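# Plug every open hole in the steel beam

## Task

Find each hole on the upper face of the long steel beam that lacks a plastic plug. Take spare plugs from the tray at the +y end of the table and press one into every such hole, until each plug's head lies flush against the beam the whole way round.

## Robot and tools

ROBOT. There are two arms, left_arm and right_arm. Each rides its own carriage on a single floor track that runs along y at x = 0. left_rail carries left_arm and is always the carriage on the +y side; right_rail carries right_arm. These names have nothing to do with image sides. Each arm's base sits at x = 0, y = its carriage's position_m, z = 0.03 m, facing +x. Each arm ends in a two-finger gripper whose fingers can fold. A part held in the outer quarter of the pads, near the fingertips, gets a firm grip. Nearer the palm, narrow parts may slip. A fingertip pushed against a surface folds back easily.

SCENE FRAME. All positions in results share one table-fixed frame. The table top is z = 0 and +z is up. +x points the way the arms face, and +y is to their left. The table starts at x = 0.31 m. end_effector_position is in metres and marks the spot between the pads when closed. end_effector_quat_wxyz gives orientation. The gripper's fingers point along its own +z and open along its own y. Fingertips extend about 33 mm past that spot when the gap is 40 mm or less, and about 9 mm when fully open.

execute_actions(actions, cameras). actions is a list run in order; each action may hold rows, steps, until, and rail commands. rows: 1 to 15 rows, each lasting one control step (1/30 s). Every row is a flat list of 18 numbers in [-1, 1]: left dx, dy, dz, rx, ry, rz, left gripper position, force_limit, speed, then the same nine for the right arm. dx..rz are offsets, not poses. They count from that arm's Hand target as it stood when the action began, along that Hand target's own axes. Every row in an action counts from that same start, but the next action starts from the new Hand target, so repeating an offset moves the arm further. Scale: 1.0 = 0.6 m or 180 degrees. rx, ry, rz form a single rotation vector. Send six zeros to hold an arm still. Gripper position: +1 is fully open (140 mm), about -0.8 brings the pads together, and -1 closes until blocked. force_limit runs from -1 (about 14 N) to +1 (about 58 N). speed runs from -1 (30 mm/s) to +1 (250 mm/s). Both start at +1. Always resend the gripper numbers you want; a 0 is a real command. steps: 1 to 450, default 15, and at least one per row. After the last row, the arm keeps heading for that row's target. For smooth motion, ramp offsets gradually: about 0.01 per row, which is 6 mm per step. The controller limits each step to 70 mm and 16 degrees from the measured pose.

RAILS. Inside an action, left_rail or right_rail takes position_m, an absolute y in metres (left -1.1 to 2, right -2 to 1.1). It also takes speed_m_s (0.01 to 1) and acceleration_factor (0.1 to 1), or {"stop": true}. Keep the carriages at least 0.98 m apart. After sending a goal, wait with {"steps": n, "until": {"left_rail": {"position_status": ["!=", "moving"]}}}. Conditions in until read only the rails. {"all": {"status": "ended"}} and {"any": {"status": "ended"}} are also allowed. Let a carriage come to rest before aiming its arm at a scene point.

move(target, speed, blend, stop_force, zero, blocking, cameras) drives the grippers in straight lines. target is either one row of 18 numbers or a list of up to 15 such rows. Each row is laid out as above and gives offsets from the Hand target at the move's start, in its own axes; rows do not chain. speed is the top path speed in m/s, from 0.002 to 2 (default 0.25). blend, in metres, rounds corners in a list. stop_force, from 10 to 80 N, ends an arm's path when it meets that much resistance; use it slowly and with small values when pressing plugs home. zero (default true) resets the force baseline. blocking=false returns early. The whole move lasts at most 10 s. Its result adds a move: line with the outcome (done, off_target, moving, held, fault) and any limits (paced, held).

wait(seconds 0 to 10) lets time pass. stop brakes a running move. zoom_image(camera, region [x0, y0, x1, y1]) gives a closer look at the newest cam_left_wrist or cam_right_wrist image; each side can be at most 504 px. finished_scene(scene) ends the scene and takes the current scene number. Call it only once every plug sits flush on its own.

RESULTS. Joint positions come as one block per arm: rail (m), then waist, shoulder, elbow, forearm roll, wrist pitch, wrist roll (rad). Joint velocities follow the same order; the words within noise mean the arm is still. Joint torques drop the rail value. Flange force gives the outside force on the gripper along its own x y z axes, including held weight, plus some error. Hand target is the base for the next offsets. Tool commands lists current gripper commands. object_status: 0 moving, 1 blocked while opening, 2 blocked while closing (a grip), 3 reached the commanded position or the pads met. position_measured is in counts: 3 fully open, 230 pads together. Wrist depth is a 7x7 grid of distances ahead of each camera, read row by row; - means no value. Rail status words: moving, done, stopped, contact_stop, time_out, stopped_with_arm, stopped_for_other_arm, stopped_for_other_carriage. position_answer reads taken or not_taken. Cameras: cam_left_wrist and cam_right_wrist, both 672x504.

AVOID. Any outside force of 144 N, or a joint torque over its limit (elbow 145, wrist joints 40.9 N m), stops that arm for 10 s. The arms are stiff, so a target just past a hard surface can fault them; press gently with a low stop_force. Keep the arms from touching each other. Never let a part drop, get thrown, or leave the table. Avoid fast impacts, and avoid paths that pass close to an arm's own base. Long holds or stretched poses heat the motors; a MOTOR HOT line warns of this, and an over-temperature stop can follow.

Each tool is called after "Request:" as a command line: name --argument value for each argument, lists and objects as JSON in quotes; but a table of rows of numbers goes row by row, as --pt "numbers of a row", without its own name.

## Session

Request:
execute_actions --actions '[]'

Scene clock: 0.00 s.
left_arm: end_effector_position=(+0.6500, +1.6361, +0.3520) position_measured=3 object_status=3 end_effector_quat_wxyz=(+0.000, +1.000, +0.000, +0.000) | right_arm: end_effector_position=(+0.6500, -1.1681, +0.3520) position_measured=3 object_status=3 end_effector_quat_wxyz=(+0.000, +1.000, +0.000, +0.000)
Joint positions: left_arm=[1.636 -0.053 0.164 1.605 0 1.373 1.518] | right_arm=[-1.168 -0.053 0.164 1.605 0 1.373 1.518]
Joint velocities: within noise
Joint torques (N m): no reading
Flange force (N): no reading
Wrist depth (mm): cam_left_wrist=[436 436 433 - 305 - - / 468 471 470 472 479 473 478 / - 147 511 512 512 511 128 / - 549 560 556 561 569 110 / - 609 602 618 616 609 - / - - 658 658 654 - - / - 819 727 691 716 - -] | cam_right_wrist=[290 292 293 301 303 305 309 / 440 440 454 406 461 464 476 / 461 470 486 489 501 145 501 / - 522 536 542 541 557 100 / 582 569 572 578 596 598 100 / - 648 621 634 639 732 - / - - 672 668 724 - -]
Hand target: left_arm +0.6500, +1.6361, +0.3520; +0.000, +1.000, +0.000, +0.000 | right_arm +0.6500, -1.1681, +0.3520; +0.000, +1.000, +0.000, +0.000
Tool commands: left_gripper/position=+1.0 left_gripper/force_limit=+1.0 left_gripper/speed=+1.0 right_gripper/position=+1.0 right_gripper/force_limit=+1.0 right_gripper/speed=+1.0
left_rail: position_m=1.636 position_status=done
right_rail: position_m=-1.168 position_status=done

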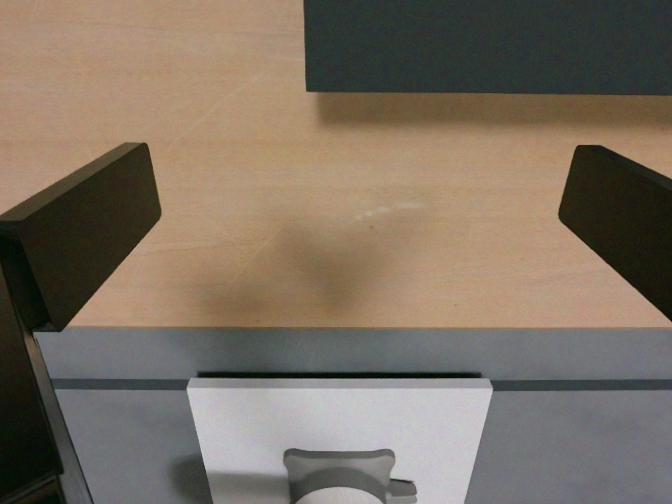

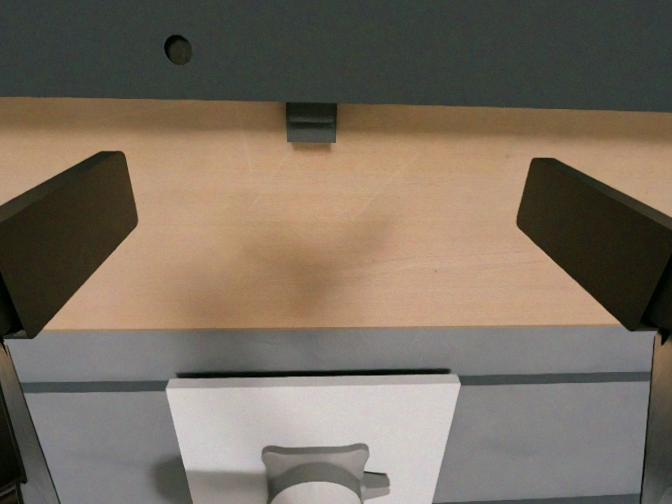

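Request:
move --target '[0.25,0,-0.33,0,0,0,0.1,-1,0,0.25,0,-0.33,0,0,0,1,1,1]'

Request:
execute_actions --actions '[{"left_rail":{"position_m":1.15},"right_rail":{"position_m":-1.7},"steps":120,"until":{"all":{"status":"ended"}}}]'

Request:
execute_actions --actions '[{"left_rail":{"position_m":0.7},"right_rail":{"position_m":-0.7},"steps":120,"until":{"all":{"status":"ended"}}}]'

Request:
execute_actions --actions '[{"left_rail":{"position_m":0.25},"right_rail":{"position_m":-2.0},"steps":150,"until":{"all":{"status":"ended"}}}]'

Request:
execute_actions --actions '[{"left_rail":{"position_m":-0.15},"steps":150,"until":{"all":{"status":"ended"}}}]'

Request:
execute_actions --actions '[{"left_rail":{"position_m":2.0},"steps":150,"until":{"all":{"status":"ended"}}}]'

Request:
move --target '[0,-0.6,0.1,0,0,0,0.1,-1,0,-0.8,0.6,0,0,0,0,1,1,1]'

Scene clock: 2.90 s.
left_arm: end_effector_position=(+0.8000, +1.6362, +0.5500) position_measured=117 object_status=3 end_effector_quat_wxyz=(+0.000, +1.000, +0.000, +0.000) | right_arm: end_effector_position=(+0.8000, -1.1681, +0.5500) position_measured=3 object_status=3 end_effector_quat_wxyz=(+0.000, +1.000, +0.000, +0.000)
Joint positions: left_arm=[1.636 -0.043 0.427 0.898 0 1.816 1.528] | right_arm=[-1.168 -0.043 0.427 0.898 0 1.816 1.528]
Joint torques (N m): left_arm=[0.06 -84.62 -38.25 4.33 -0.08 0.04] | right_arm=[-0.6 -82.01 -41.08 4.06 0.09 0.34]
Flange force (N): left_arm=[9.5 0.5 -7.6] | right_arm=[-4.2 -0.2 2.2]
Wrist depth (mm): cam_left_wrist=[621 619 616 621 618 618 614 / 669 671 673 647 619 - 602 / 729 703 148 755 158 115 746 / - 85 770 791 799 109 86 / - - 874 849 894 - - / - - 949 969 945 - - / - - 858 868 1066 - -] | cam_right_wrist=[573 582 595 595 604 604 623 / - 618 632 557 598 618 652 / - 523 664 - - 131 110 / - 732 749 772 762 783 100 / 756 789 821 818 818 876 100 / - - 893 883 942 1016 - / 1034 1080 797 852 2202 - -]
Hand target: left_arm +0.8000, +1.6361, +0.5500; +0.000, +1.000, +0.000, +0.000 | right_arm +0.8000, -1.1681, +0.5500; +0.000, +1.000, +0.000, +0.000
Off the commanded pose: left_arm 0.000 m, 0 deg | right_arm 0.000 m, 0 deg.
left_rail: position_m=1.636 position_status=done
right_rail: position_m=-1.168 position_status=done
move: done

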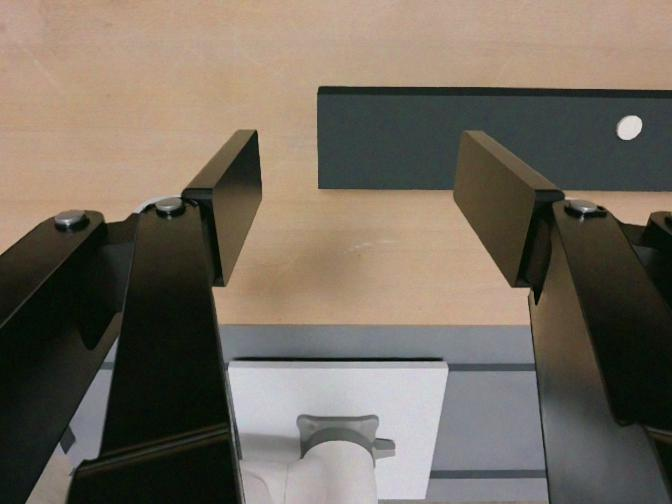

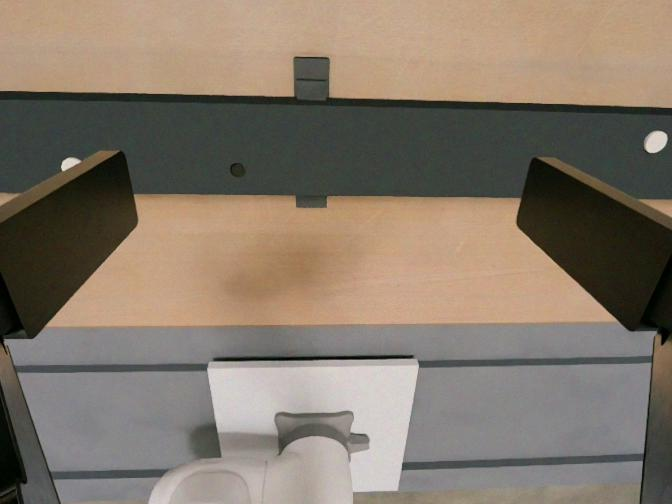

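Scene clock: 4.30 s.
left_arm: end_effector_position=(+0.8000, +1.1502, +0.5500) position_measured=117 object_status=3 end_effector_quat_wxyz=(+0.000, +1.000, +0.000, +0.000) | right_arm: end_effector_position=(+0.8000, -1.6998, +0.5500) position_measured=3 object_status=3 end_effector_quat_wxyz=(+0.000, +1.000, +0.000, +0.000)
Joint positions: left_arm=[1.15 -0.043 0.428 0.898 0 1.816 1.528] | right_arm=[-1.7 -0.043 0.427 0.898 0 1.816 1.528]
Joint torques (N m): left_arm=[-0.17 -84.54 -38.85 4.35 -0.09 0.02] | right_arm=[0.57 -82.13 -40.91 4.13 0.13 0.38]
Flange force (N): left_arm=[6.5 -0.3 -6.6] | right_arm=[-2.9 1.4 2.0]
Wrist depth (mm): cam_left_wrist=[623 613 619 623 624 618 621 / 689 633 636 542 527 535 648 / 763 - 127 768 158 553 689 / - 85 768 808 805 109 86 / - - 858 865 871 - - / - - 938 945 945 - - / - - - 871 1056 - -] | cam_right_wrist=[573 582 587 592 599 604 614 / 562 521 606 614 635 664 670 / - 138 - - 702 145 708 / - 754 744 754 770 - 100 / 739 767 852 839 855 836 100 / - - 865 876 1006 - - / - - 786 869 1123 1222 -]
Hand target: left_arm +0.8000, +1.1501, +0.5500; +0.000, +1.000, +0.000, +0.000 | right_arm +0.8000, -1.6999, +0.5500; +0.000, +1.000, +0.000, +0.000
Tool commands: left_gripper/position=+0.1 left_gripper/force_limit=-1.0 left_gripper/speed=+0.0 right_gripper/position=+1.0 right_gripper/force_limit=+1.0 right_gripper/speed=+1.0
Off the commanded pose: left_arm 0.000 m, 0 deg | right_arm 0.000 m, 0 deg.
left_rail: position_m=1.150 position_status=done
right_rail: position_m=-1.700 position_status=done

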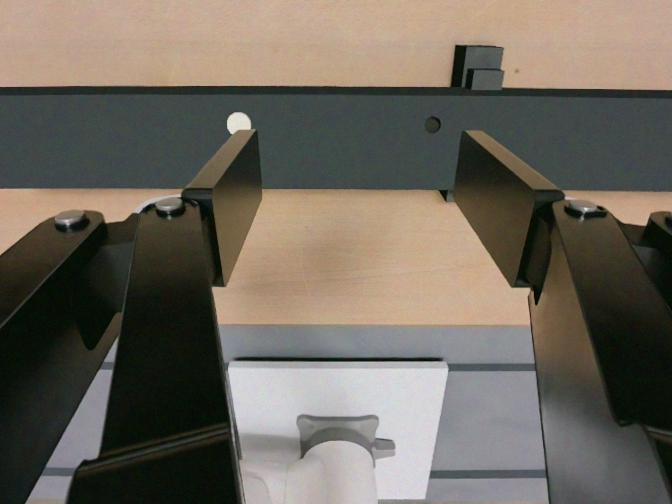

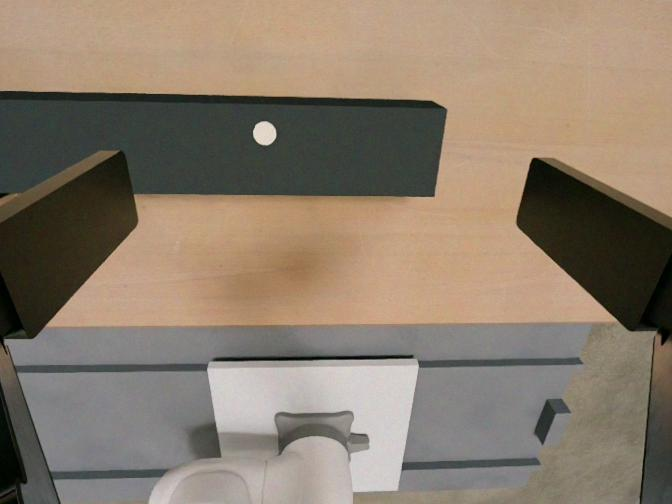

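Scene clock: 6.20 s.
left_arm: end_effector_position=(+0.8000, +0.7000, +0.5500) position_measured=117 object_status=3 end_effector_quat_wxyz=(+0.000, +1.000, +0.000, +0.000) | right_arm: end_effector_position=(+0.8000, -0.7001, +0.5500) position_measured=3 object_status=3 end_effector_quat_wxyz=(+0.000, +1.000, +0.000, +0.000)
Joint positions: left_arm=[0.7 -0.043 0.428 0.898 0 1.816 1.528] | right_arm=[-0.7 -0.043 0.427 0.898 0 1.816 1.528]
Joint torques (N m): left_arm=[0.12 -84.66 -38.92 4.3 -0.1 0.02] | right_arm=[0.25 -82.19 -40.95 4.06 0.15 0.35]
Flange force (N): left_arm=[7.3 0.6 -6.2] | right_arm=[-3.1 0.8 2.1]
Wrist depth (mm): cam_left_wrist=[613 608 618 619 618 619 619 / 652 523 554 537 - 710 551 / 729 - 127 716 158 115 732 / - 85 768 805 794 109 86 / - - 878 855 858 - - / - - 938 941 938 - - / - - 1002 888 1066 - -] | cam_right_wrist=[575 575 592 599 599 603 620 / 541 556 616 620 652 639 587 / - 531 539 744 598 136 114 / - 739 754 762 780 775 100 / 821 778 812 824 865 869 100 / - - 872 893 955 - - / 1025 1011 783 859 3089 1196 -]
Hand target: left_arm +0.8000, +0.7000, +0.5500; +0.000, +1.000, +0.000, +0.000 | right_arm +0.8000, -0.7001, +0.5500; +0.000, +1.000, +0.000, +0.000
Tool commands: left_gripper/position=+0.1 left_gripper/force_limit=-1.0 left_gripper/speed=+0.0 right_gripper/position=+1.0 right_gripper/force_limit=+1.0 right_gripper/speed=+1.0
Off the commanded pose: left_arm 0.000 m, 0 deg | right_arm 0.000 m, 0 deg.
left_rail: position_m=0.700 position_status=done
right_rail: position_m=-0.700 position_status=done

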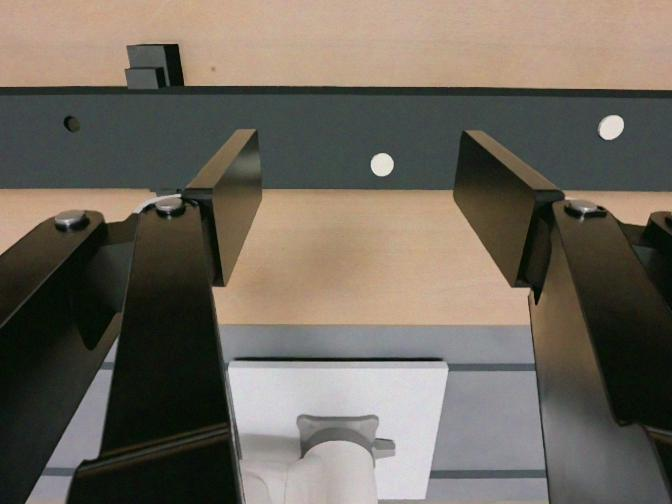

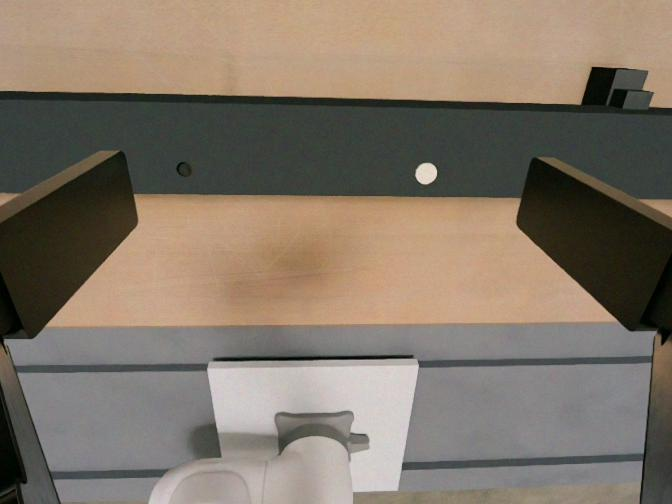

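Scene clock: 8.40 s.
left_arm: end_effector_position=(+0.8000, +0.2500, +0.5500) position_measured=117 object_status=3 end_effector_quat_wxyz=(+0.000, +1.000, +0.000, +0.000) | right_arm: end_effector_position=(+0.8000, -1.9999, +0.5500) position_measured=3 object_status=3 end_effector_quat_wxyz=(+0.000, +1.000, +0.000, +0.000)
Joint positions: left_arm=[0.25 -0.043 0.427 0.898 0 1.816 1.528] | right_arm=[-2 -0.043 0.427 0.898 0 1.816 1.528]
Joint torques (N m): left_arm=[-0.22 -84.55 -38.87 4.29 -0.08 0.03] | right_arm=[-1.31 -82.11 -40.94 4.05 0.13 0.35]
Flange force (N): left_arm=[6.3 -0.6 -7.0] | right_arm=[-3.0 -1.2 1.9]
Wrist depth (mm): cam_left_wrist=[616 616 623 621 619 618 618 / 679 525 - - 645 556 659 / 576 - 127 716 159 554 729 / - 85 768 799 799 109 86 / - - 891 861 868 - - / - - 938 934 938 - - / - - 865 871 1071 - -] | cam_right_wrist=[576 575 595 598 604 601 618 / 559 625 628 637 647 666 662 / - 139 695 699 704 145 711 / - 734 746 770 770 775 100 / 791 789 809 846 869 1765 100 / 886 - 876 900 1011 2059 - / 1054 942 783 984 2247 2293 -]
Hand target: left_arm +0.8000, +0.2500, +0.5500; +0.000, +1.000, +0.000, +0.000 | right_arm +0.8000, -1.9999, +0.5500; +0.000, +1.000, +0.000, +0.000
Tool commands: left_gripper/position=+0.1 left_gripper/force_limit=-1.0 left_gripper/speed=+0.0 right_gripper/position=+1.0 right_gripper/force_limit=+1.0 right_gripper/speed=+1.0
Off the commanded pose: left_arm 0.000 m, 0 deg | right_arm 0.000 m, 0 deg.
left_rail: position_m=0.250 position_status=done
right_rail: position_m=-2.000 position_status=done

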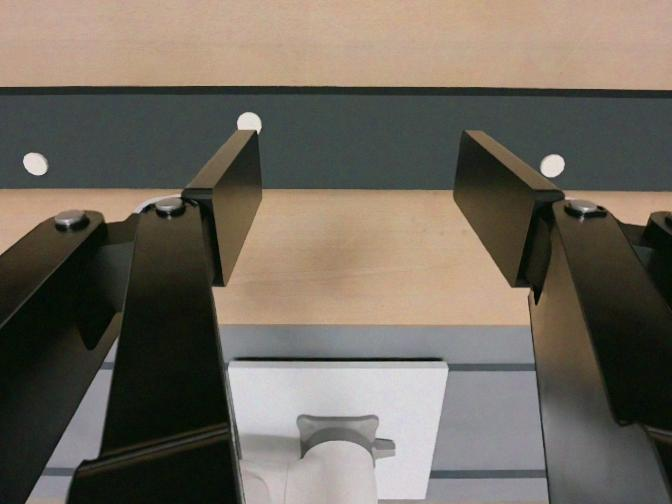

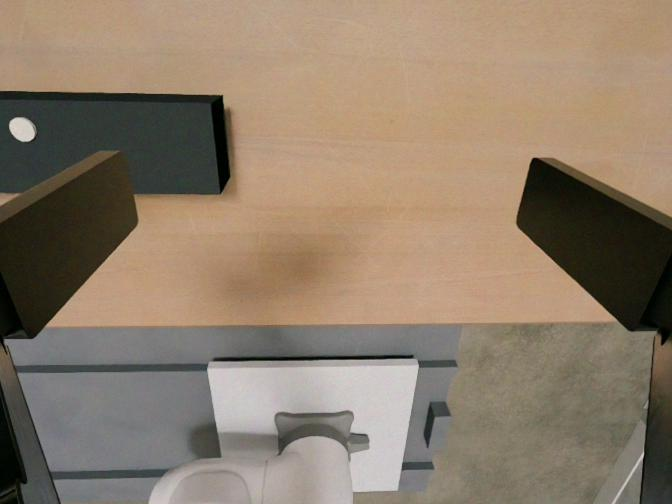

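Scene clock: 9.67 s.
left_arm: end_effector_position=(+0.8000, -0.1498, +0.5500) position_measured=117 object_status=3 end_effector_quat_wxyz=(+0.000, +1.000, +0.000, +0.000) | right_arm: end_effector_position=(+0.8000, -2.0000, +0.5500) position_measured=3 object_status=3 end_effector_quat_wxyz=(+0.000, +1.000, +0.000, +0.000)
Joint positions: left_arm=[-0.15 -0.043 0.427 0.898 0 1.816 1.528] | right_arm=[-2 -0.043 0.427 0.898 0 1.816 1.528]
Joint torques (N m): left_arm=[-0.14 -84.61 -38.88 4.3 -0.11 0.03] | right_arm=[-0.73 -82.14 -40.98 4.08 0.14 0.37]
Flange force (N): left_arm=[8.3 0.3 -5.9] | right_arm=[-3.7 -0.7 1.9]
Wrist depth (mm): cam_left_wrist=[619 618 621 619 621 624 616 / - 703 535 - 533 608 661 / 746 - 126 768 557 116 739 / - 85 776 802 797 110 86 / - - 878 878 868 - - / - - 938 957 941 - - / - - 871 878 1071 - -] | cam_right_wrist=[576 581 596 595 601 611 611 / - 596 627 639 652 660 654 / - 138 689 682 717 145 711 / - 739 756 772 772 791 100 / 803 806 783 830 812 1869 100 / 927 862 890 904 959 2022 - / - 806 959 872 2341 2293 -]
Hand target: left_arm +0.8000, -0.1499, +0.5500; +0.000, +1.000, +0.000, +0.000 | right_arm +0.8000, -2.0000, +0.5500; +0.000, +1.000, +0.000, +0.000
Tool commands: left_gripper/position=+0.1 left_gripper/force_limit=-1.0 left_gripper/speed=+0.0 right_gripper/position=+1.0 right_gripper/force_limit=+1.0 right_gripper/speed=+1.0
Off the commanded pose: left_arm 0.000 m, 0 deg | right_arm 0.000 m, 0 deg.
left_rail: position_m=-0.150 position_status=done
right_rail: position_m=-2.000 position_status=done

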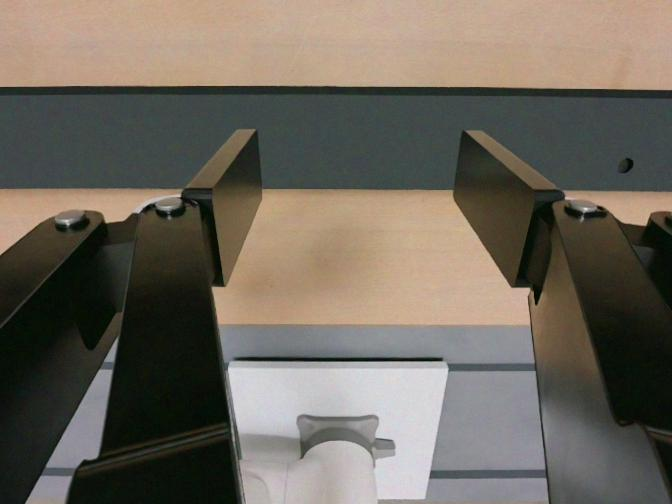

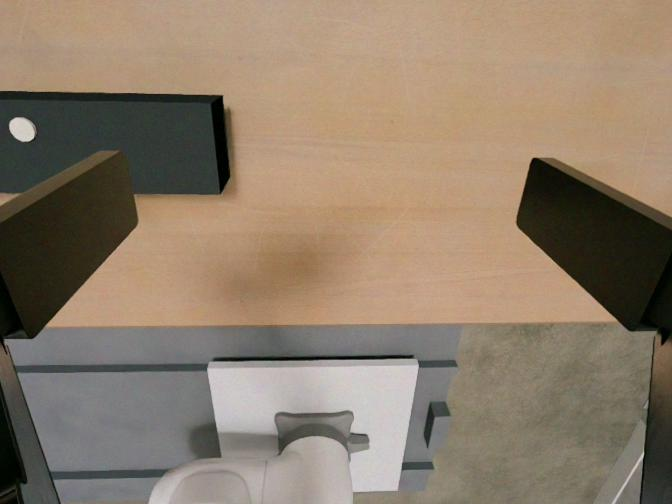

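Scene clock: 12.70 s.
left_arm: end_effector_position=(+0.8000, +1.9998, +0.5500) position_measured=117 object_status=3 end_effector_quat_wxyz=(+0.000, +1.000, +0.000, +0.000) | right_arm: end_effector_position=(+0.8000, -2.0000, +0.5500) position_measured=3 object_status=3 end_effector_quat_wxyz=(+0.000, +1.000, +0.000, +0.000)
Joint positions: left_arm=[2 -0.043 0.427 0.898 0 1.816 1.528] | right_arm=[-2 -0.043 0.427 0.898 0 1.816 1.528]
Joint torques (N m): left_arm=[-0.32 -84.87 -38.9 4.31 -0.08 -0.01] | right_arm=[-0.68 -81.91 -41 4.04 0.11 0.36]
Flange force (N): left_arm=[7.3 0.2 -6.6] | right_arm=[-3.8 -0.1 2.2]
Wrist depth (mm): cam_left_wrist=[619 623 619 619 616 618 619 / 669 673 671 669 669 671 - / 710 703 148 732 710 629 723 / - 85 773 789 799 109 86 / - - 861 871 894 - - / - - 938 941 945 - - / - - 868 881 1061 - -] | cam_right_wrist=[573 576 593 587 596 606 609 / - 592 623 635 650 656 660 / - 140 689 693 702 145 704 / - 746 749 749 780 778 100 / 786 809 849 833 855 1838 100 / 890 923 908 900 942 1951 - / 1006 806 794 869 2269 2139 -]
Hand target: left_arm +0.8000, +1.9998, +0.5500; +0.000, +1.000, +0.000, +0.000 | right_arm +0.8000, -2.0000, +0.5500; +0.000, +1.000, +0.000, +0.000
Tool commands: left_gripper/position=+0.1 left_gripper/force_limit=-1.0 left_gripper/speed=+0.0 right_gripper/position=+1.0 right_gripper/force_limit=+1.0 right_gripper/speed=+1.0
Off the commanded pose: left_arm 0.000 m, 0 deg | right_arm 0.000 m, 0 deg.
left_rail: position_m=2.000 position_status=done
right_rail: position_m=-2.000 position_status=done

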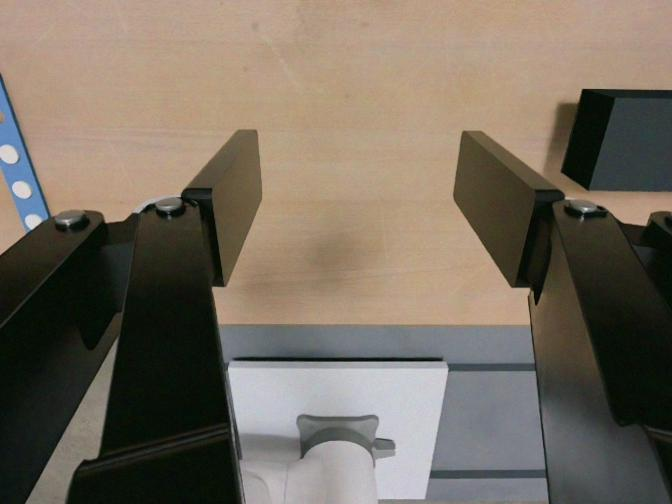

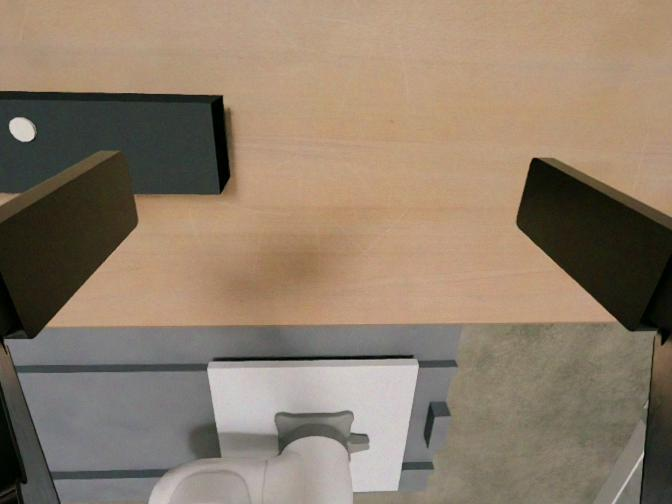

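Scene clock: 15.50 s.
left_arm: end_effector_position=(+0.8000, +2.3600, +0.4900) position_measured=117 object_status=3 end_effector_quat_wxyz=(+0.000, +1.000, +0.000, +0.000) | right_arm: end_effector_position=(+0.3200, -2.3600, +0.5500) position_measured=3 object_status=3 end_effector_quat_wxyz=(+0.000, +1.000, +0.000, +0.000)
Joint positions: left_arm=[2 0.383 0.56 0.803 0 1.778 1.954] | right_arm=[-2 -0.916 -0.117 1.536 0 1.722 0.655]
Joint torques (N m): left_arm=[0.58 -97.42 -39.24 4.33 -0.11 0.01] | right_arm=[-0.29 -27.75 -41.78 4.13 0.17 0.34]
Flange force (N): left_arm=[8.9 -3.5 -6.2] | right_arm=[-1.9 -2.1 1.6]
Wrist depth (mm): cam_left_wrist=[575 568 563 567 565 563 561 / 1334 613 609 613 609 609 606 / 1487 638 148 663 643 643 663 / - 85 701 729 723 109 86 / - - 825 799 783 - - / - - 2084 2066 - - - / - - 2407 2311 949 - -] | cam_right_wrist=[578 582 596 587 599 608 1301 / - 623 - 1348 1332 1356 1390 / 614 645 668 1426 1435 145 1473 / - 678 729 1534 1566 1612 100 / 495 778 791 1635 1823 1823 100 / 1885 1869 1951 2004 1934 1951 - / 2079 2098 2139 2159 2269 2269 -]
Hand target: left_arm +0.8000, +2.3600, +0.4900; +0.000, +1.000, +0.000, +0.000 | right_arm +0.3200, -2.3601, +0.5500; +0.000, +1.000, +0.000, +0.000
Off the commanded pose: left_arm 0.000 m, 0 deg | right_arm 0.000 m, 0 deg.
left_rail: position_m=2.000 position_status=done
right_rail: position_m=-2.000 position_status=done
move: done

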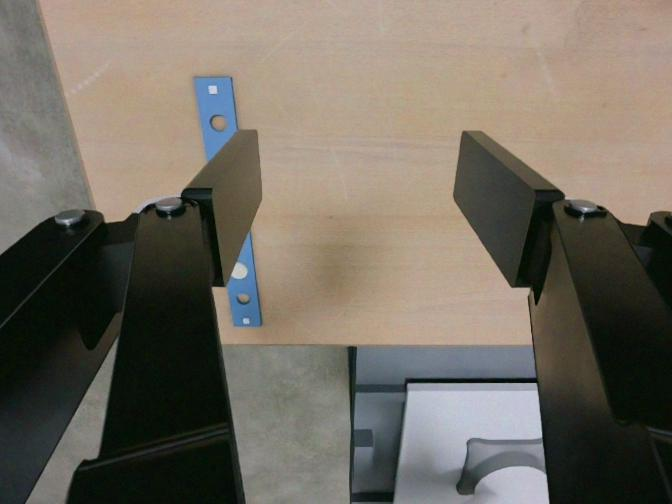

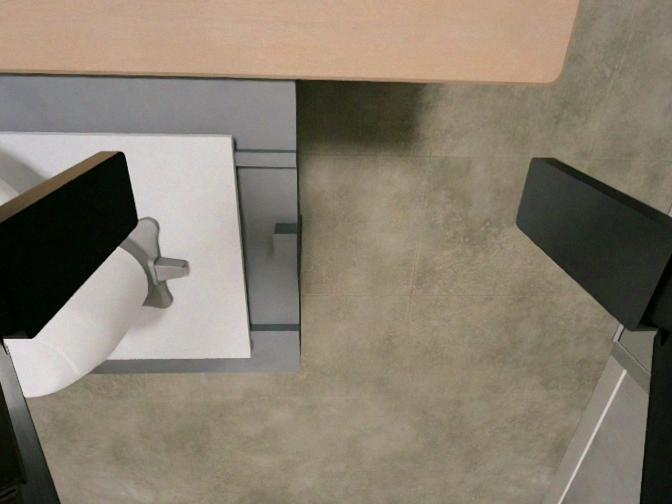

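Request:
move --target '[-0.5267,-0.272,0.6,0,0,0,-0.3,-0.5,0,0,0,0,0,0,0,1,1,1]' --cameras '["cam_left_wrist"]'

Scene clock: 19.97 s.
left_arm: end_effector_position=(+0.4840, +2.5232, +0.1300) position_measured=167 object_status=3 end_effector_quat_wxyz=(+0.000, +1.000, +0.000, +0.000) | right_arm: end_effector_position=(+0.3200, -2.3600, +0.5500) position_measured=3 object_status=3 end_effector_quat_wxyz=(+0.000, +1.000, +0.000, +0.000)
Joint positions: left_arm=[2 0.776 0.391 1.733 0 1.019 2.347] | right_arm=[-2 -0.916 -0.117 1.536 0 1.722 0.655]
Joint torques (N m): left_arm=[-0.1 -76.12 -33.96 3.62 -0.13 0.03] | right_arm=[-0.42 -28.05 -41.75 4.16 0.15 0.34]
Flange force (N): left_arm=[4.1 -3.4 -1.5] | right_arm=[-1.4 -1.6 1.5]
Wrist depth (mm): cam_left_wrist=[232 232 233 221 232 233 232 / 251 251 251 243 251 251 252 / 272 268 264 261 153 268 273 / - - 79 287 292 - - / - - - 330 - - - / - - - 1516 - - - / - - - 1692 - - -] | cam_right_wrist=[576 585 590 596 611 606 1236 / 637 623 645 1293 1373 1348 1408 / 623 635 664 1426 1444 145 1473 / - 676 729 1577 1600 1612 100 / 496 754 775 1765 1808 1823 100 / 1853 1885 1934 1951 1968 2022 - / 2079 2118 2118 2202 2269 2293 -]
Hand target: left_arm +0.4840, +2.5232, +0.1300; +0.000, +1.000, +0.000, +0.000 | right_arm +0.3200, -2.3600, +0.5500; +0.000, +1.000, +0.000, +0.000
Off the commanded pose: left_arm 0.000 m, 0 deg | right_arm 0.000 m, 0 deg.
left_rail: position_m=2.000 position_status=done
right_rail: position_m=-2.000 position_status=done
move: done
Images, in order (width x height): cam_left_wrist 672x504.

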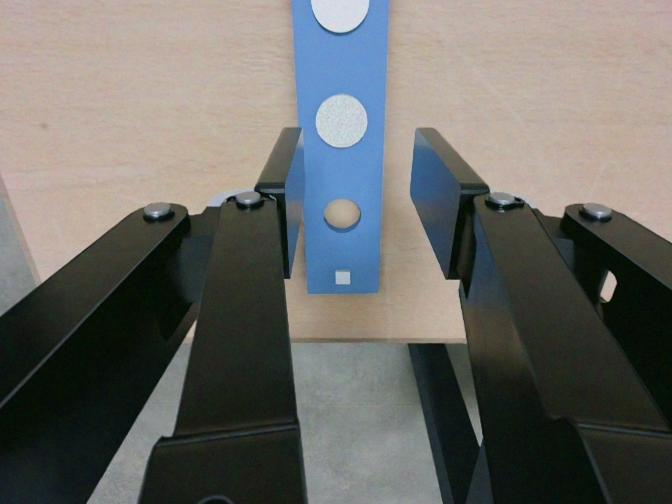

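Request:
move --target '[-0.0025,-0.0122,0.0828,0,0,0,-0.3,-0.5,0,0,0,0,0,0,0,1,1,1]' --cameras '["cam_left_wrist"]'

Request:
zoom_image --camera "cam_left_wrist" --region '[200, 50, 480, 330]'

Scene clock: 21.37 s.
left_arm: end_effector_position=(+0.4825, +2.5305, +0.0804) position_measured=167 object_status=3 end_effector_quat_wxyz=(+0.000, +1.000, +0.000, +0.000) | right_arm: end_effector_position=(+0.3200, -2.3600, +0.5500) position_measured=3 object_status=3 end_effector_quat_wxyz=(+0.000, +1.000, +0.000, +0.000)
Joint positions: left_arm=[2 0.785 0.442 1.761 0 0.939 2.355] | right_arm=[-2 -0.916 -0.117 1.536 0 1.722 0.655]
Joint torques (N m): left_arm=[-0.08 -79.12 -32.13 3.59 -0.06 -0.03] | right_arm=[-0.54 -27.72 -41.66 4.19 0.16 0.33]
Flange force (N): left_arm=[2.7 -3.5 -2.0] | right_arm=[-1.8 -2.4 1.3]
Wrist depth (mm): cam_left_wrist=[188 188 188 182 186 188 188 / 202 203 202 193 199 202 202 / 219 217 212 208 131 216 220 / - - 79 240 - - - / - - - 266 - - - / - - - 1423 - - - / - - - 1621 - - -] | cam_right_wrist=[576 579 585 592 598 604 1278 / 628 - - 1332 1364 1399 1356 / 618 635 672 1454 1493 145 1454 / - 664 720 1577 1711 1612 100 / 499 754 806 1711 1808 1869 100 / 1794 1917 1986 1885 2040 1968 - / 2079 2118 2118 2159 2269 2392 -]
Hand target: left_arm +0.4825, +2.5305, +0.0803; +0.000, +1.000, +0.000, +0.000 | right_arm +0.3200, -2.3600, +0.5500; +0.000, +1.000, +0.000, +0.000
Off the commanded pose: left_arm 0.000 m, 0 deg | right_arm 0.000 m, 0 deg.
left_rail: position_m=2.000 position_status=done
right_rail: position_m=-2.000 position_status=done
move: done
Images, in order (width x height): cam_left_wrist 672x504.

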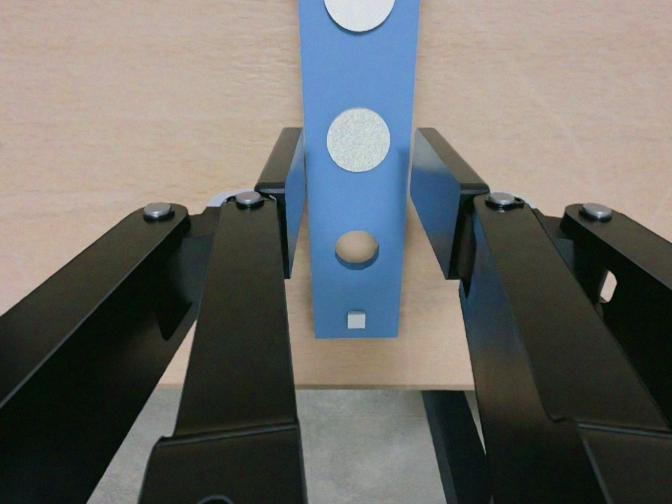

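Scaled by 1.800 from the camera's 672x504 image, which has a finer 960x720 frame.

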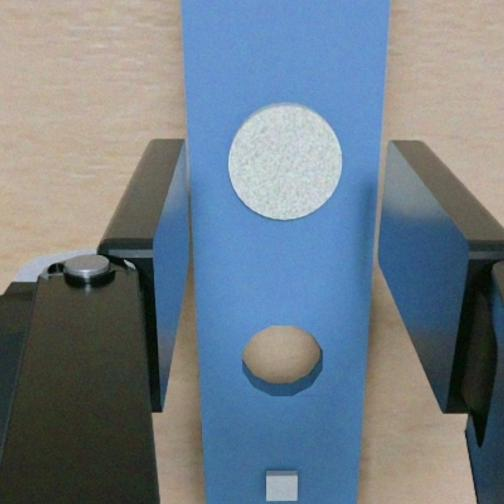

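Request:
move --target '[0.0035,0,0.0627,0,0,0,-0.3,-0.5,-0.5,0,0,0,0,0,0,1,1,1]' --speed 0.08 --cameras '[]'

Request:
execute_actions --actions '[{"rows":[[0,0,0,0,0,0,-1,-0.5,-1,0,0,0,0,0,0,1,1,1]],"steps":70}]' --cameras '[]'

Request:
move --target '[0,0,-0.12,0,0,0,-1,-0.5,-1,0,0,0,0,0,0,1,1,1]' --speed 0.06 --cameras '["cam_left_wrist"]'

Request:
move --target '[0.3923,0.884,-0.192,0,0,0,-1,-0.5,-1,0,0,0,0,0,0,1,1,1]' --cameras '[]'

Request:
execute_actions --actions '[{"left_rail":{"position_m":1.035,"acceleration_factor":0.5},"steps":300,"until":{"all":{"status":"ended"}}}]' --cameras '["cam_left_wrist"]'

Scene clock: 27.43 s.
left_arm: end_effector_position=(+0.4846, +2.5305, +0.0426) position_measured=167 object_status=3 end_effector_quat_wxyz=(+0.000, +1.000, +0.000, +0.000) | right_arm: end_effector_position=(+0.3200, -2.3600, +0.5500) position_measured=3 object_status=3 end_effector_quat_wxyz=(+0.000, +1.000, +0.000, +0.000)
Joint positions: left_arm=[2 0.783 0.482 1.781 0 0.879 2.353] | right_arm=[-2 -0.916 -0.117 1.536 0 1.722 0.655]
Joint torques (N m): left_arm=[0 -81.64 -30.72 3.4 -0.01 0.04] | right_arm=[-0.4 -27.88 -41.79 4.19 0.12 0.36]
Flange force (N): left_arm=[3.3 -3.5 -0.8] | right_arm=[-1.9 -1.9 1.5]
Wrist depth (mm): cam_left_wrist=[153 153 154 146 151 153 153 / 165 165 165 155 163 166 166 / 180 176 174 171 153 177 180 / - - 79 187 184 - - / - - - 208 - - - / - - - 241 - - - / - - - 1536 - - -] | cam_right_wrist=[575 581 587 598 599 606 1271 / 634 658 - 1316 1340 1348 1364 / 618 634 632 1493 1417 145 1463 / - 676 715 1589 1566 1647 100 / 493 767 770 1698 1808 1765 100 / 1838 1968 1934 1901 2098 2098 - / 2040 2118 2202 2269 2118 2269 -]
Hand target: left_arm +0.4846, +2.5305, +0.0427; +0.000, +1.000, +0.000, +0.000 | right_arm +0.3200, -2.3600, +0.5500; +0.000, +1.000, +0.000, +0.000
Off the commanded pose: left_arm 0.000 m, 0 deg | right_arm 0.000 m, 0 deg.
left_rail: position_m=2.000 position_status=done
right_rail: position_m=-2.000 position_status=done
move: done
No camera images: "cameras" was empty.

Scene clock: 29.97 s.
left_arm: end_effector_position=(+0.4846, +2.5305, +0.0427) position_measured=190 object_status=2 end_effector_quat_wxyz=(+0.000, +1.000, +0.000, +0.000) | right_arm: end_effector_position=(+0.3200, -2.3600, +0.5500) position_measured=3 object_status=3 end_effector_quat_wxyz=(+0.000, +1.000, +0.000, +0.000)
Joint positions: left_arm=[2 0.783 0.482 1.781 0 0.879 2.353] | right_arm=[-2 -0.916 -0.117 1.536 0 1.722 0.655]
Joint torques (N m): left_arm=[2.03 -79.67 -32.05 4.33 -1.6 0.05] | right_arm=[-0.49 -27.77 -41.8 4.2 0.14 0.35]
Flange force (N): left_arm=[2.9 1.6 -4.4] | right_arm=[-1.9 -2.2 1.6]
Wrist depth (mm): cam_left_wrist=[153 153 153 146 151 153 153 / 166 166 166 - 163 166 166 / 180 180 177 163 139 177 180 / - - 80 184 - 89 190 / - - - 206 - - - / - - - 242 - - - / - - - - - - -] | cam_right_wrist=[575 584 593 592 608 604 1271 / 601 - - 1381 1332 1356 1381 / 620 639 641 1426 1473 145 1473 / - 693 734 1589 1623 1566 100 / 499 764 794 1823 1751 1808 100 / 1885 1986 1885 1869 2118 1986 - / 2059 2098 2159 2392 2139 2224 -]
Hand target: left_arm +0.4846, +2.5305, +0.0427; +0.000, +1.000, +0.000, +0.000 | right_arm +0.3200, -2.3600, +0.5500; +0.000, +1.000, +0.000, +0.000
Off the commanded pose: left_arm 0.000 m, 0 deg | right_arm 0.000 m, 0 deg.
left_rail: position_m=2.000 position_status=done
right_rail: position_m=-2.000 position_status=done
No camera images: "cameras" was empty.

Scene clock: 31.43 s.
left_arm: end_effector_position=(+0.4846, +2.5305, +0.1148) position_measured=190 object_status=2 end_effector_quat_wxyz=(+0.000, +1.000, +0.000, +0.000) | right_arm: end_effector_position=(+0.3200, -2.3600, +0.5500) position_measured=3 object_status=3 end_effector_quat_wxyz=(+0.000, +1.000, +0.000, +0.000)
Joint positions: left_arm=[2 0.783 0.412 1.733 0 0.997 2.353] | right_arm=[-2 -0.916 -0.117 1.536 0 1.722 0.655]
Joint torques (N m): left_arm=[-0.02 -77.62 -33.55 3.74 -0.04 0.05] | right_arm=[-0.35 -27.76 -41.79 4.2 0.14 0.37]
Flange force (N): left_arm=[3.5 -3.0 -2.4] | right_arm=[-1.8 -2.3 1.8]
Wrist depth (mm): cam_left_wrist=[218 219 219 205 219 219 218 / 236 236 236 228 232 237 237 / 256 251 252 163 139 252 256 / 270 - 79 271 - 89 270 / - - - 309 - - - / - - - - - - - / - - - - - - -] | cam_right_wrist=[579 582 590 593 599 608 1271 / 634 639 625 1324 1348 1390 1356 / 621 641 656 1444 1503 145 1454 / - 674 704 1623 1612 1600 100 / 495 770 803 1765 1779 1869 100 / 1808 1901 1951 1986 1885 2040 - / 2040 2159 2139 2224 2317 2341 -]
Hand target: left_arm +0.4846, +2.5305, +0.1147; +0.000, +1.000, +0.000, +0.000 | right_arm +0.3200, -2.3600, +0.5500; +0.000, +1.000, +0.000, +0.000
Off the commanded pose: left_arm 0.000 m, 0 deg | right_arm 0.000 m, 0 deg.
left_rail: position_m=2.000 position_status=done
right_rail: position_m=-2.000 position_status=done
move: done
Images, in order (width x height): cam_left_wrist 672x504.

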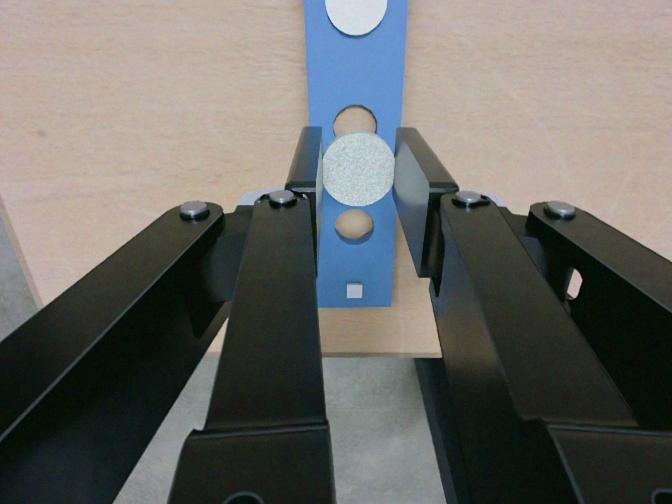

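Scene clock: 34.13 s.
left_arm: end_effector_position=(+0.7200, +2.0001, +0.2299) position_measured=190 object_status=2 end_effector_quat_wxyz=(+0.000, +1.000, +0.000, +0.000) | right_arm: end_effector_position=(+0.3200, -2.3600, +0.5500) position_measured=3 object_status=3 end_effector_quat_wxyz=(+0.000, +1.000, +0.000, +0.000)
Joint positions: left_arm=[2 -0.048 0.328 1.622 0 1.192 1.523] | right_arm=[-2 -0.916 -0.117 1.536 0 1.722 0.655]
Joint torques (N m): left_arm=[-0.07 -73.23 -37.3 4.12 -0.11 0.03] | right_arm=[-0.28 -27.81 -41.66 4.19 0.17 0.34]
Flange force (N): left_arm=[5.0 0.4 -2.5] | right_arm=[-2.0 -1.8 1.3]
Wrist depth (mm): cam_left_wrist=[323 323 322 324 324 323 323 / 349 349 349 344 349 350 348 / 380 378 374 163 139 372 380 / - - 80 415 - 89 400 / - - - 460 - - - / - - - 511 - - - / - - - - - - -] | cam_right_wrist=[575 592 587 596 601 606 1249 / 662 632 637 1364 1381 1390 1356 / 623 643 670 1435 1513 145 1483 / - 678 717 1589 1612 1623 100 / 496 772 809 1724 1779 1869 100 / 1853 1934 1968 2004 2059 2004 - / 2098 2159 2180 2202 2159 2317 -]
Hand target: left_arm +0.7200, +2.0001, +0.2299; +0.000, +1.000, +0.000, +0.000 | right_arm +0.3200, -2.3600, +0.5500; +0.000, +1.000, +0.000, +0.000
Off the commanded pose: left_arm 0.000 m, 0 deg | right_arm 0.000 m, 0 deg.
left_rail: position_m=2.000 position_status=done
right_rail: position_m=-2.000 position_status=done
move: done
No camera images: "cameras" was empty.

Scene clock: 36.57 s.
left_arm: end_effector_position=(+0.7200, +1.0351, +0.2299) position_measured=190 object_status=2 end_effector_quat_wxyz=(+0.000, +1.000, +0.000, +0.000) | right_arm: end_effector_position=(+0.3200, -2.3600, +0.5500) position_measured=3 object_status=3 end_effector_quat_wxyz=(+0.000, +1.000, +0.000, +0.000)
Joint positions: left_arm=[1.035 -0.048 0.328 1.622 0 1.192 1.523] | right_arm=[-2 -0.916 -0.117 1.536 0 1.722 0.655]
Joint torques (N m): left_arm=[-0.28 -73.16 -37.29 4.15 -0.07 0] | right_arm=[-0.42 -27.9 -41.71 4.17 0.15 0.35]
Flange force (N): left_arm=[4.5 -0.6 -3.0] | right_arm=[-1.8 -2.1 1.4]
Wrist depth (mm): cam_left_wrist=[- - - 204 - 199 301 / - - - 214 212 - - / - - - 161 128 226 230 / - - 79 418 - 89 241 / - - - 460 - - - / - - - 509 - - - / - - - - - - -] | cam_right_wrist=[575 585 588 598 603 609 1229 / - 630 635 1332 1308 1356 1381 / 611 632 672 1426 1513 145 1408 / - 674 727 1589 1623 1647 100 / 501 756 770 1751 1751 1751 100 / 1838 1901 1968 1968 1934 2059 - / 2059 2159 2202 2247 2247 2317 -]
Hand target: left_arm +0.7200, +1.0351, +0.2299; +0.000, +1.000, +0.000, +0.000 | right_arm +0.3200, -2.3600, +0.5500; +0.000, +1.000, +0.000, +0.000
Tool commands: left_gripper/position=-1.0 left_gripper/force_limit=-0.5 left_gripper/speed=-1.0 right_gripper/position=+1.0 right_gripper/force_limit=+1.0 right_gripper/speed=+1.0
Off the commanded pose: left_arm 0.000 m, 0 deg | right_arm 0.000 m, 0 deg.
left_rail: position_m=1.035 position_status=done
right_rail: position_m=-2.000 position_status=done
Images, in order (width x height): cam_left_wrist 672x504.

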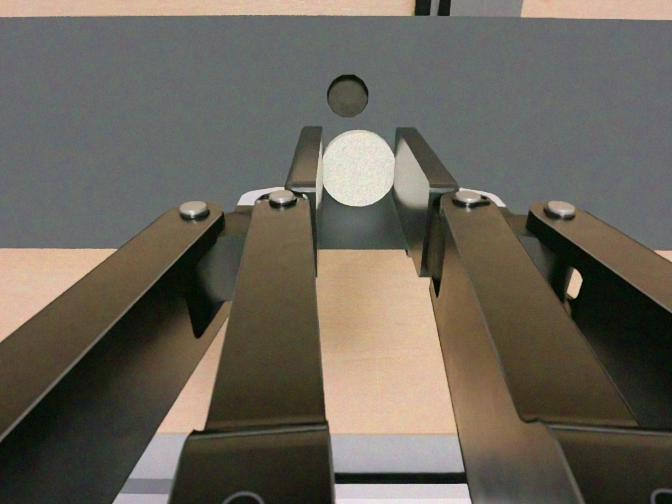

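Request:
move --target '[0.0262,-0.0065,0.0333,0,0,0,-1,-0.5,-1,0,0,0,0,0,0,1,1,1]' --cameras '[]'

Request:
wait --seconds 0 --cameras '["cam_left_wrist"]'

Request:
zoom_image --camera "cam_left_wrist" --region '[260, 50, 460, 250]'

Scene clock: 37.93 s.
left_arm: end_effector_position=(+0.7357, +1.0390, +0.2100) position_measured=190 object_status=2 end_effector_quat_wxyz=(+0.000, +1.000, +0.000, +0.000) | right_arm: end_effector_position=(+0.3200, -2.3600, +0.5500) position_measured=3 object_status=3 end_effector_quat_wxyz=(+0.000, +1.000, +0.000, +0.000)
Joint positions: left_arm=[1.035 -0.041 0.364 1.61 0 1.167 1.529] | right_arm=[-2 -0.916 -0.117 1.536 0 1.722 0.655]
Joint torques (N m): left_arm=[-0.1 -76.53 -36.8 4.11 -0.11 0.03] | right_arm=[-0.46 -27.84 -41.75 4.18 0.15 0.36]
Flange force (N): left_arm=[5.3 0.1 -2.2] | right_arm=[-1.5 -1.8 1.6]
Wrist depth (mm): cam_left_wrist=[299 299 300 296 247 223 300 / - - - 188 - - - / - - - 161 127 - 217 / - - 79 230 - 89 221 / - - - 432 - - - / - - - 484 - - - / - - - - - - -] | cam_right_wrist=[575 575 582 593 604 609 1286 / 639 596 623 1316 1340 1332 1381 / 616 637 686 1463 1555 146 1463 / - 676 724 1577 1623 1600 100 / 499 756 809 1711 1794 1853 100 / 1885 1901 1951 2022 1951 1951 - / 2118 2159 2118 2180 2202 2527 -]
Hand target: left_arm +0.7357, +1.0390, +0.2099; +0.000, +1.000, +0.000, +0.000 | right_arm +0.3200, -2.3600, +0.5500; +0.000, +1.000, +0.000, +0.000
Off the commanded pose: left_arm 0.000 m, 0 deg | right_arm 0.000 m, 0 deg.
left_rail: position_m=1.035 position_status=done
right_rail: position_m=-2.000 position_status=done
move: done
No camera images: "cameras" was empty.

Scene clock: 37.93 s.
left_arm: end_effector_position=(+0.7357, +1.0390, +0.2100) position_measured=190 object_status=2 end_effector_quat_wxyz=(+0.000, +1.000, +0.000, +0.000) | right_arm: end_effector_position=(+0.3200, -2.3600, +0.5500) position_measured=3 object_status=3 end_effector_quat_wxyz=(+0.000, +1.000, +0.000, +0.000)
Joint positions: left_arm=[1.035 -0.041 0.364 1.61 0 1.167 1.529] | right_arm=[-2 -0.916 -0.117 1.536 0 1.722 0.655]
Joint torques (N m): left_arm=[-0.1 -76.53 -36.8 4.11 -0.11 0.03] | right_arm=[-0.46 -27.84 -41.75 4.18 0.15 0.36]
Flange force (N): left_arm=[5.3 0.1 -2.2] | right_arm=[-1.5 -1.8 1.6]
Wrist depth (mm): cam_left_wrist=[299 299 300 296 247 223 300 / - - - 188 - - - / - - - 161 127 - 217 / - - 79 230 - 89 221 / - - - 432 - - - / - - - 484 - - - / - - - - - - -] | cam_right_wrist=[575 575 582 593 604 609 1286 / 639 596 623 1316 1340 1332 1381 / 616 637 686 1463 1555 146 1463 / - 676 724 1577 1623 1600 100 / 499 756 809 1711 1794 1853 100 / 1885 1901 1951 2022 1951 1951 - / 2118 2159 2118 2180 2202 2527 -]
Hand target: left_arm +0.7357, +1.0390, +0.2099; +0.000, +1.000, +0.000, +0.000 | right_arm +0.3200, -2.3600, +0.5500; +0.000, +1.000, +0.000, +0.000
Tool commands: left_gripper/position=-1.0 left_gripper/force_limit=-0.5 left_gripper/speed=-1.0 right_gripper/position=+1.0 right_gripper/force_limit=+1.0 right_gripper/speed=+1.0
Off the commanded pose: left_arm 0.000 m, 0 deg | right_arm 0.000 m, 0 deg.
left_rail: position_m=1.035 position_status=done
right_rail: position_m=-2.000 position_status=done
Images, in order (width x height): cam_left_wrist 672x504.

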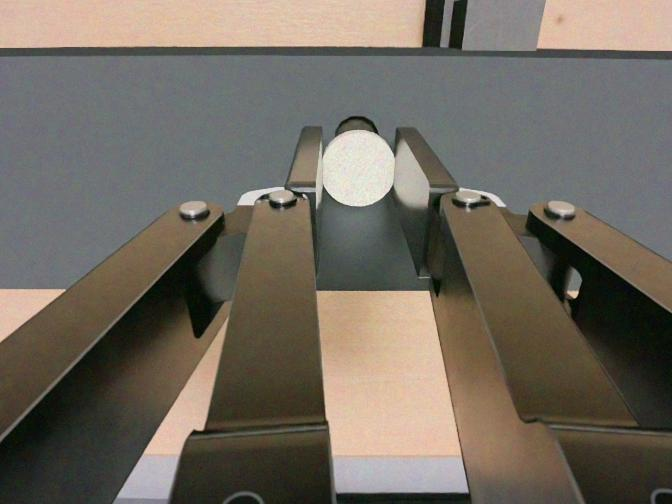

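Scaled by 2.520 from the camera's 672x504 image, which has a finer 960x720 frame.

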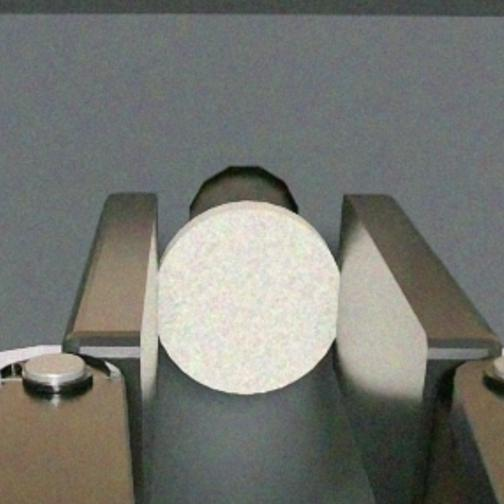

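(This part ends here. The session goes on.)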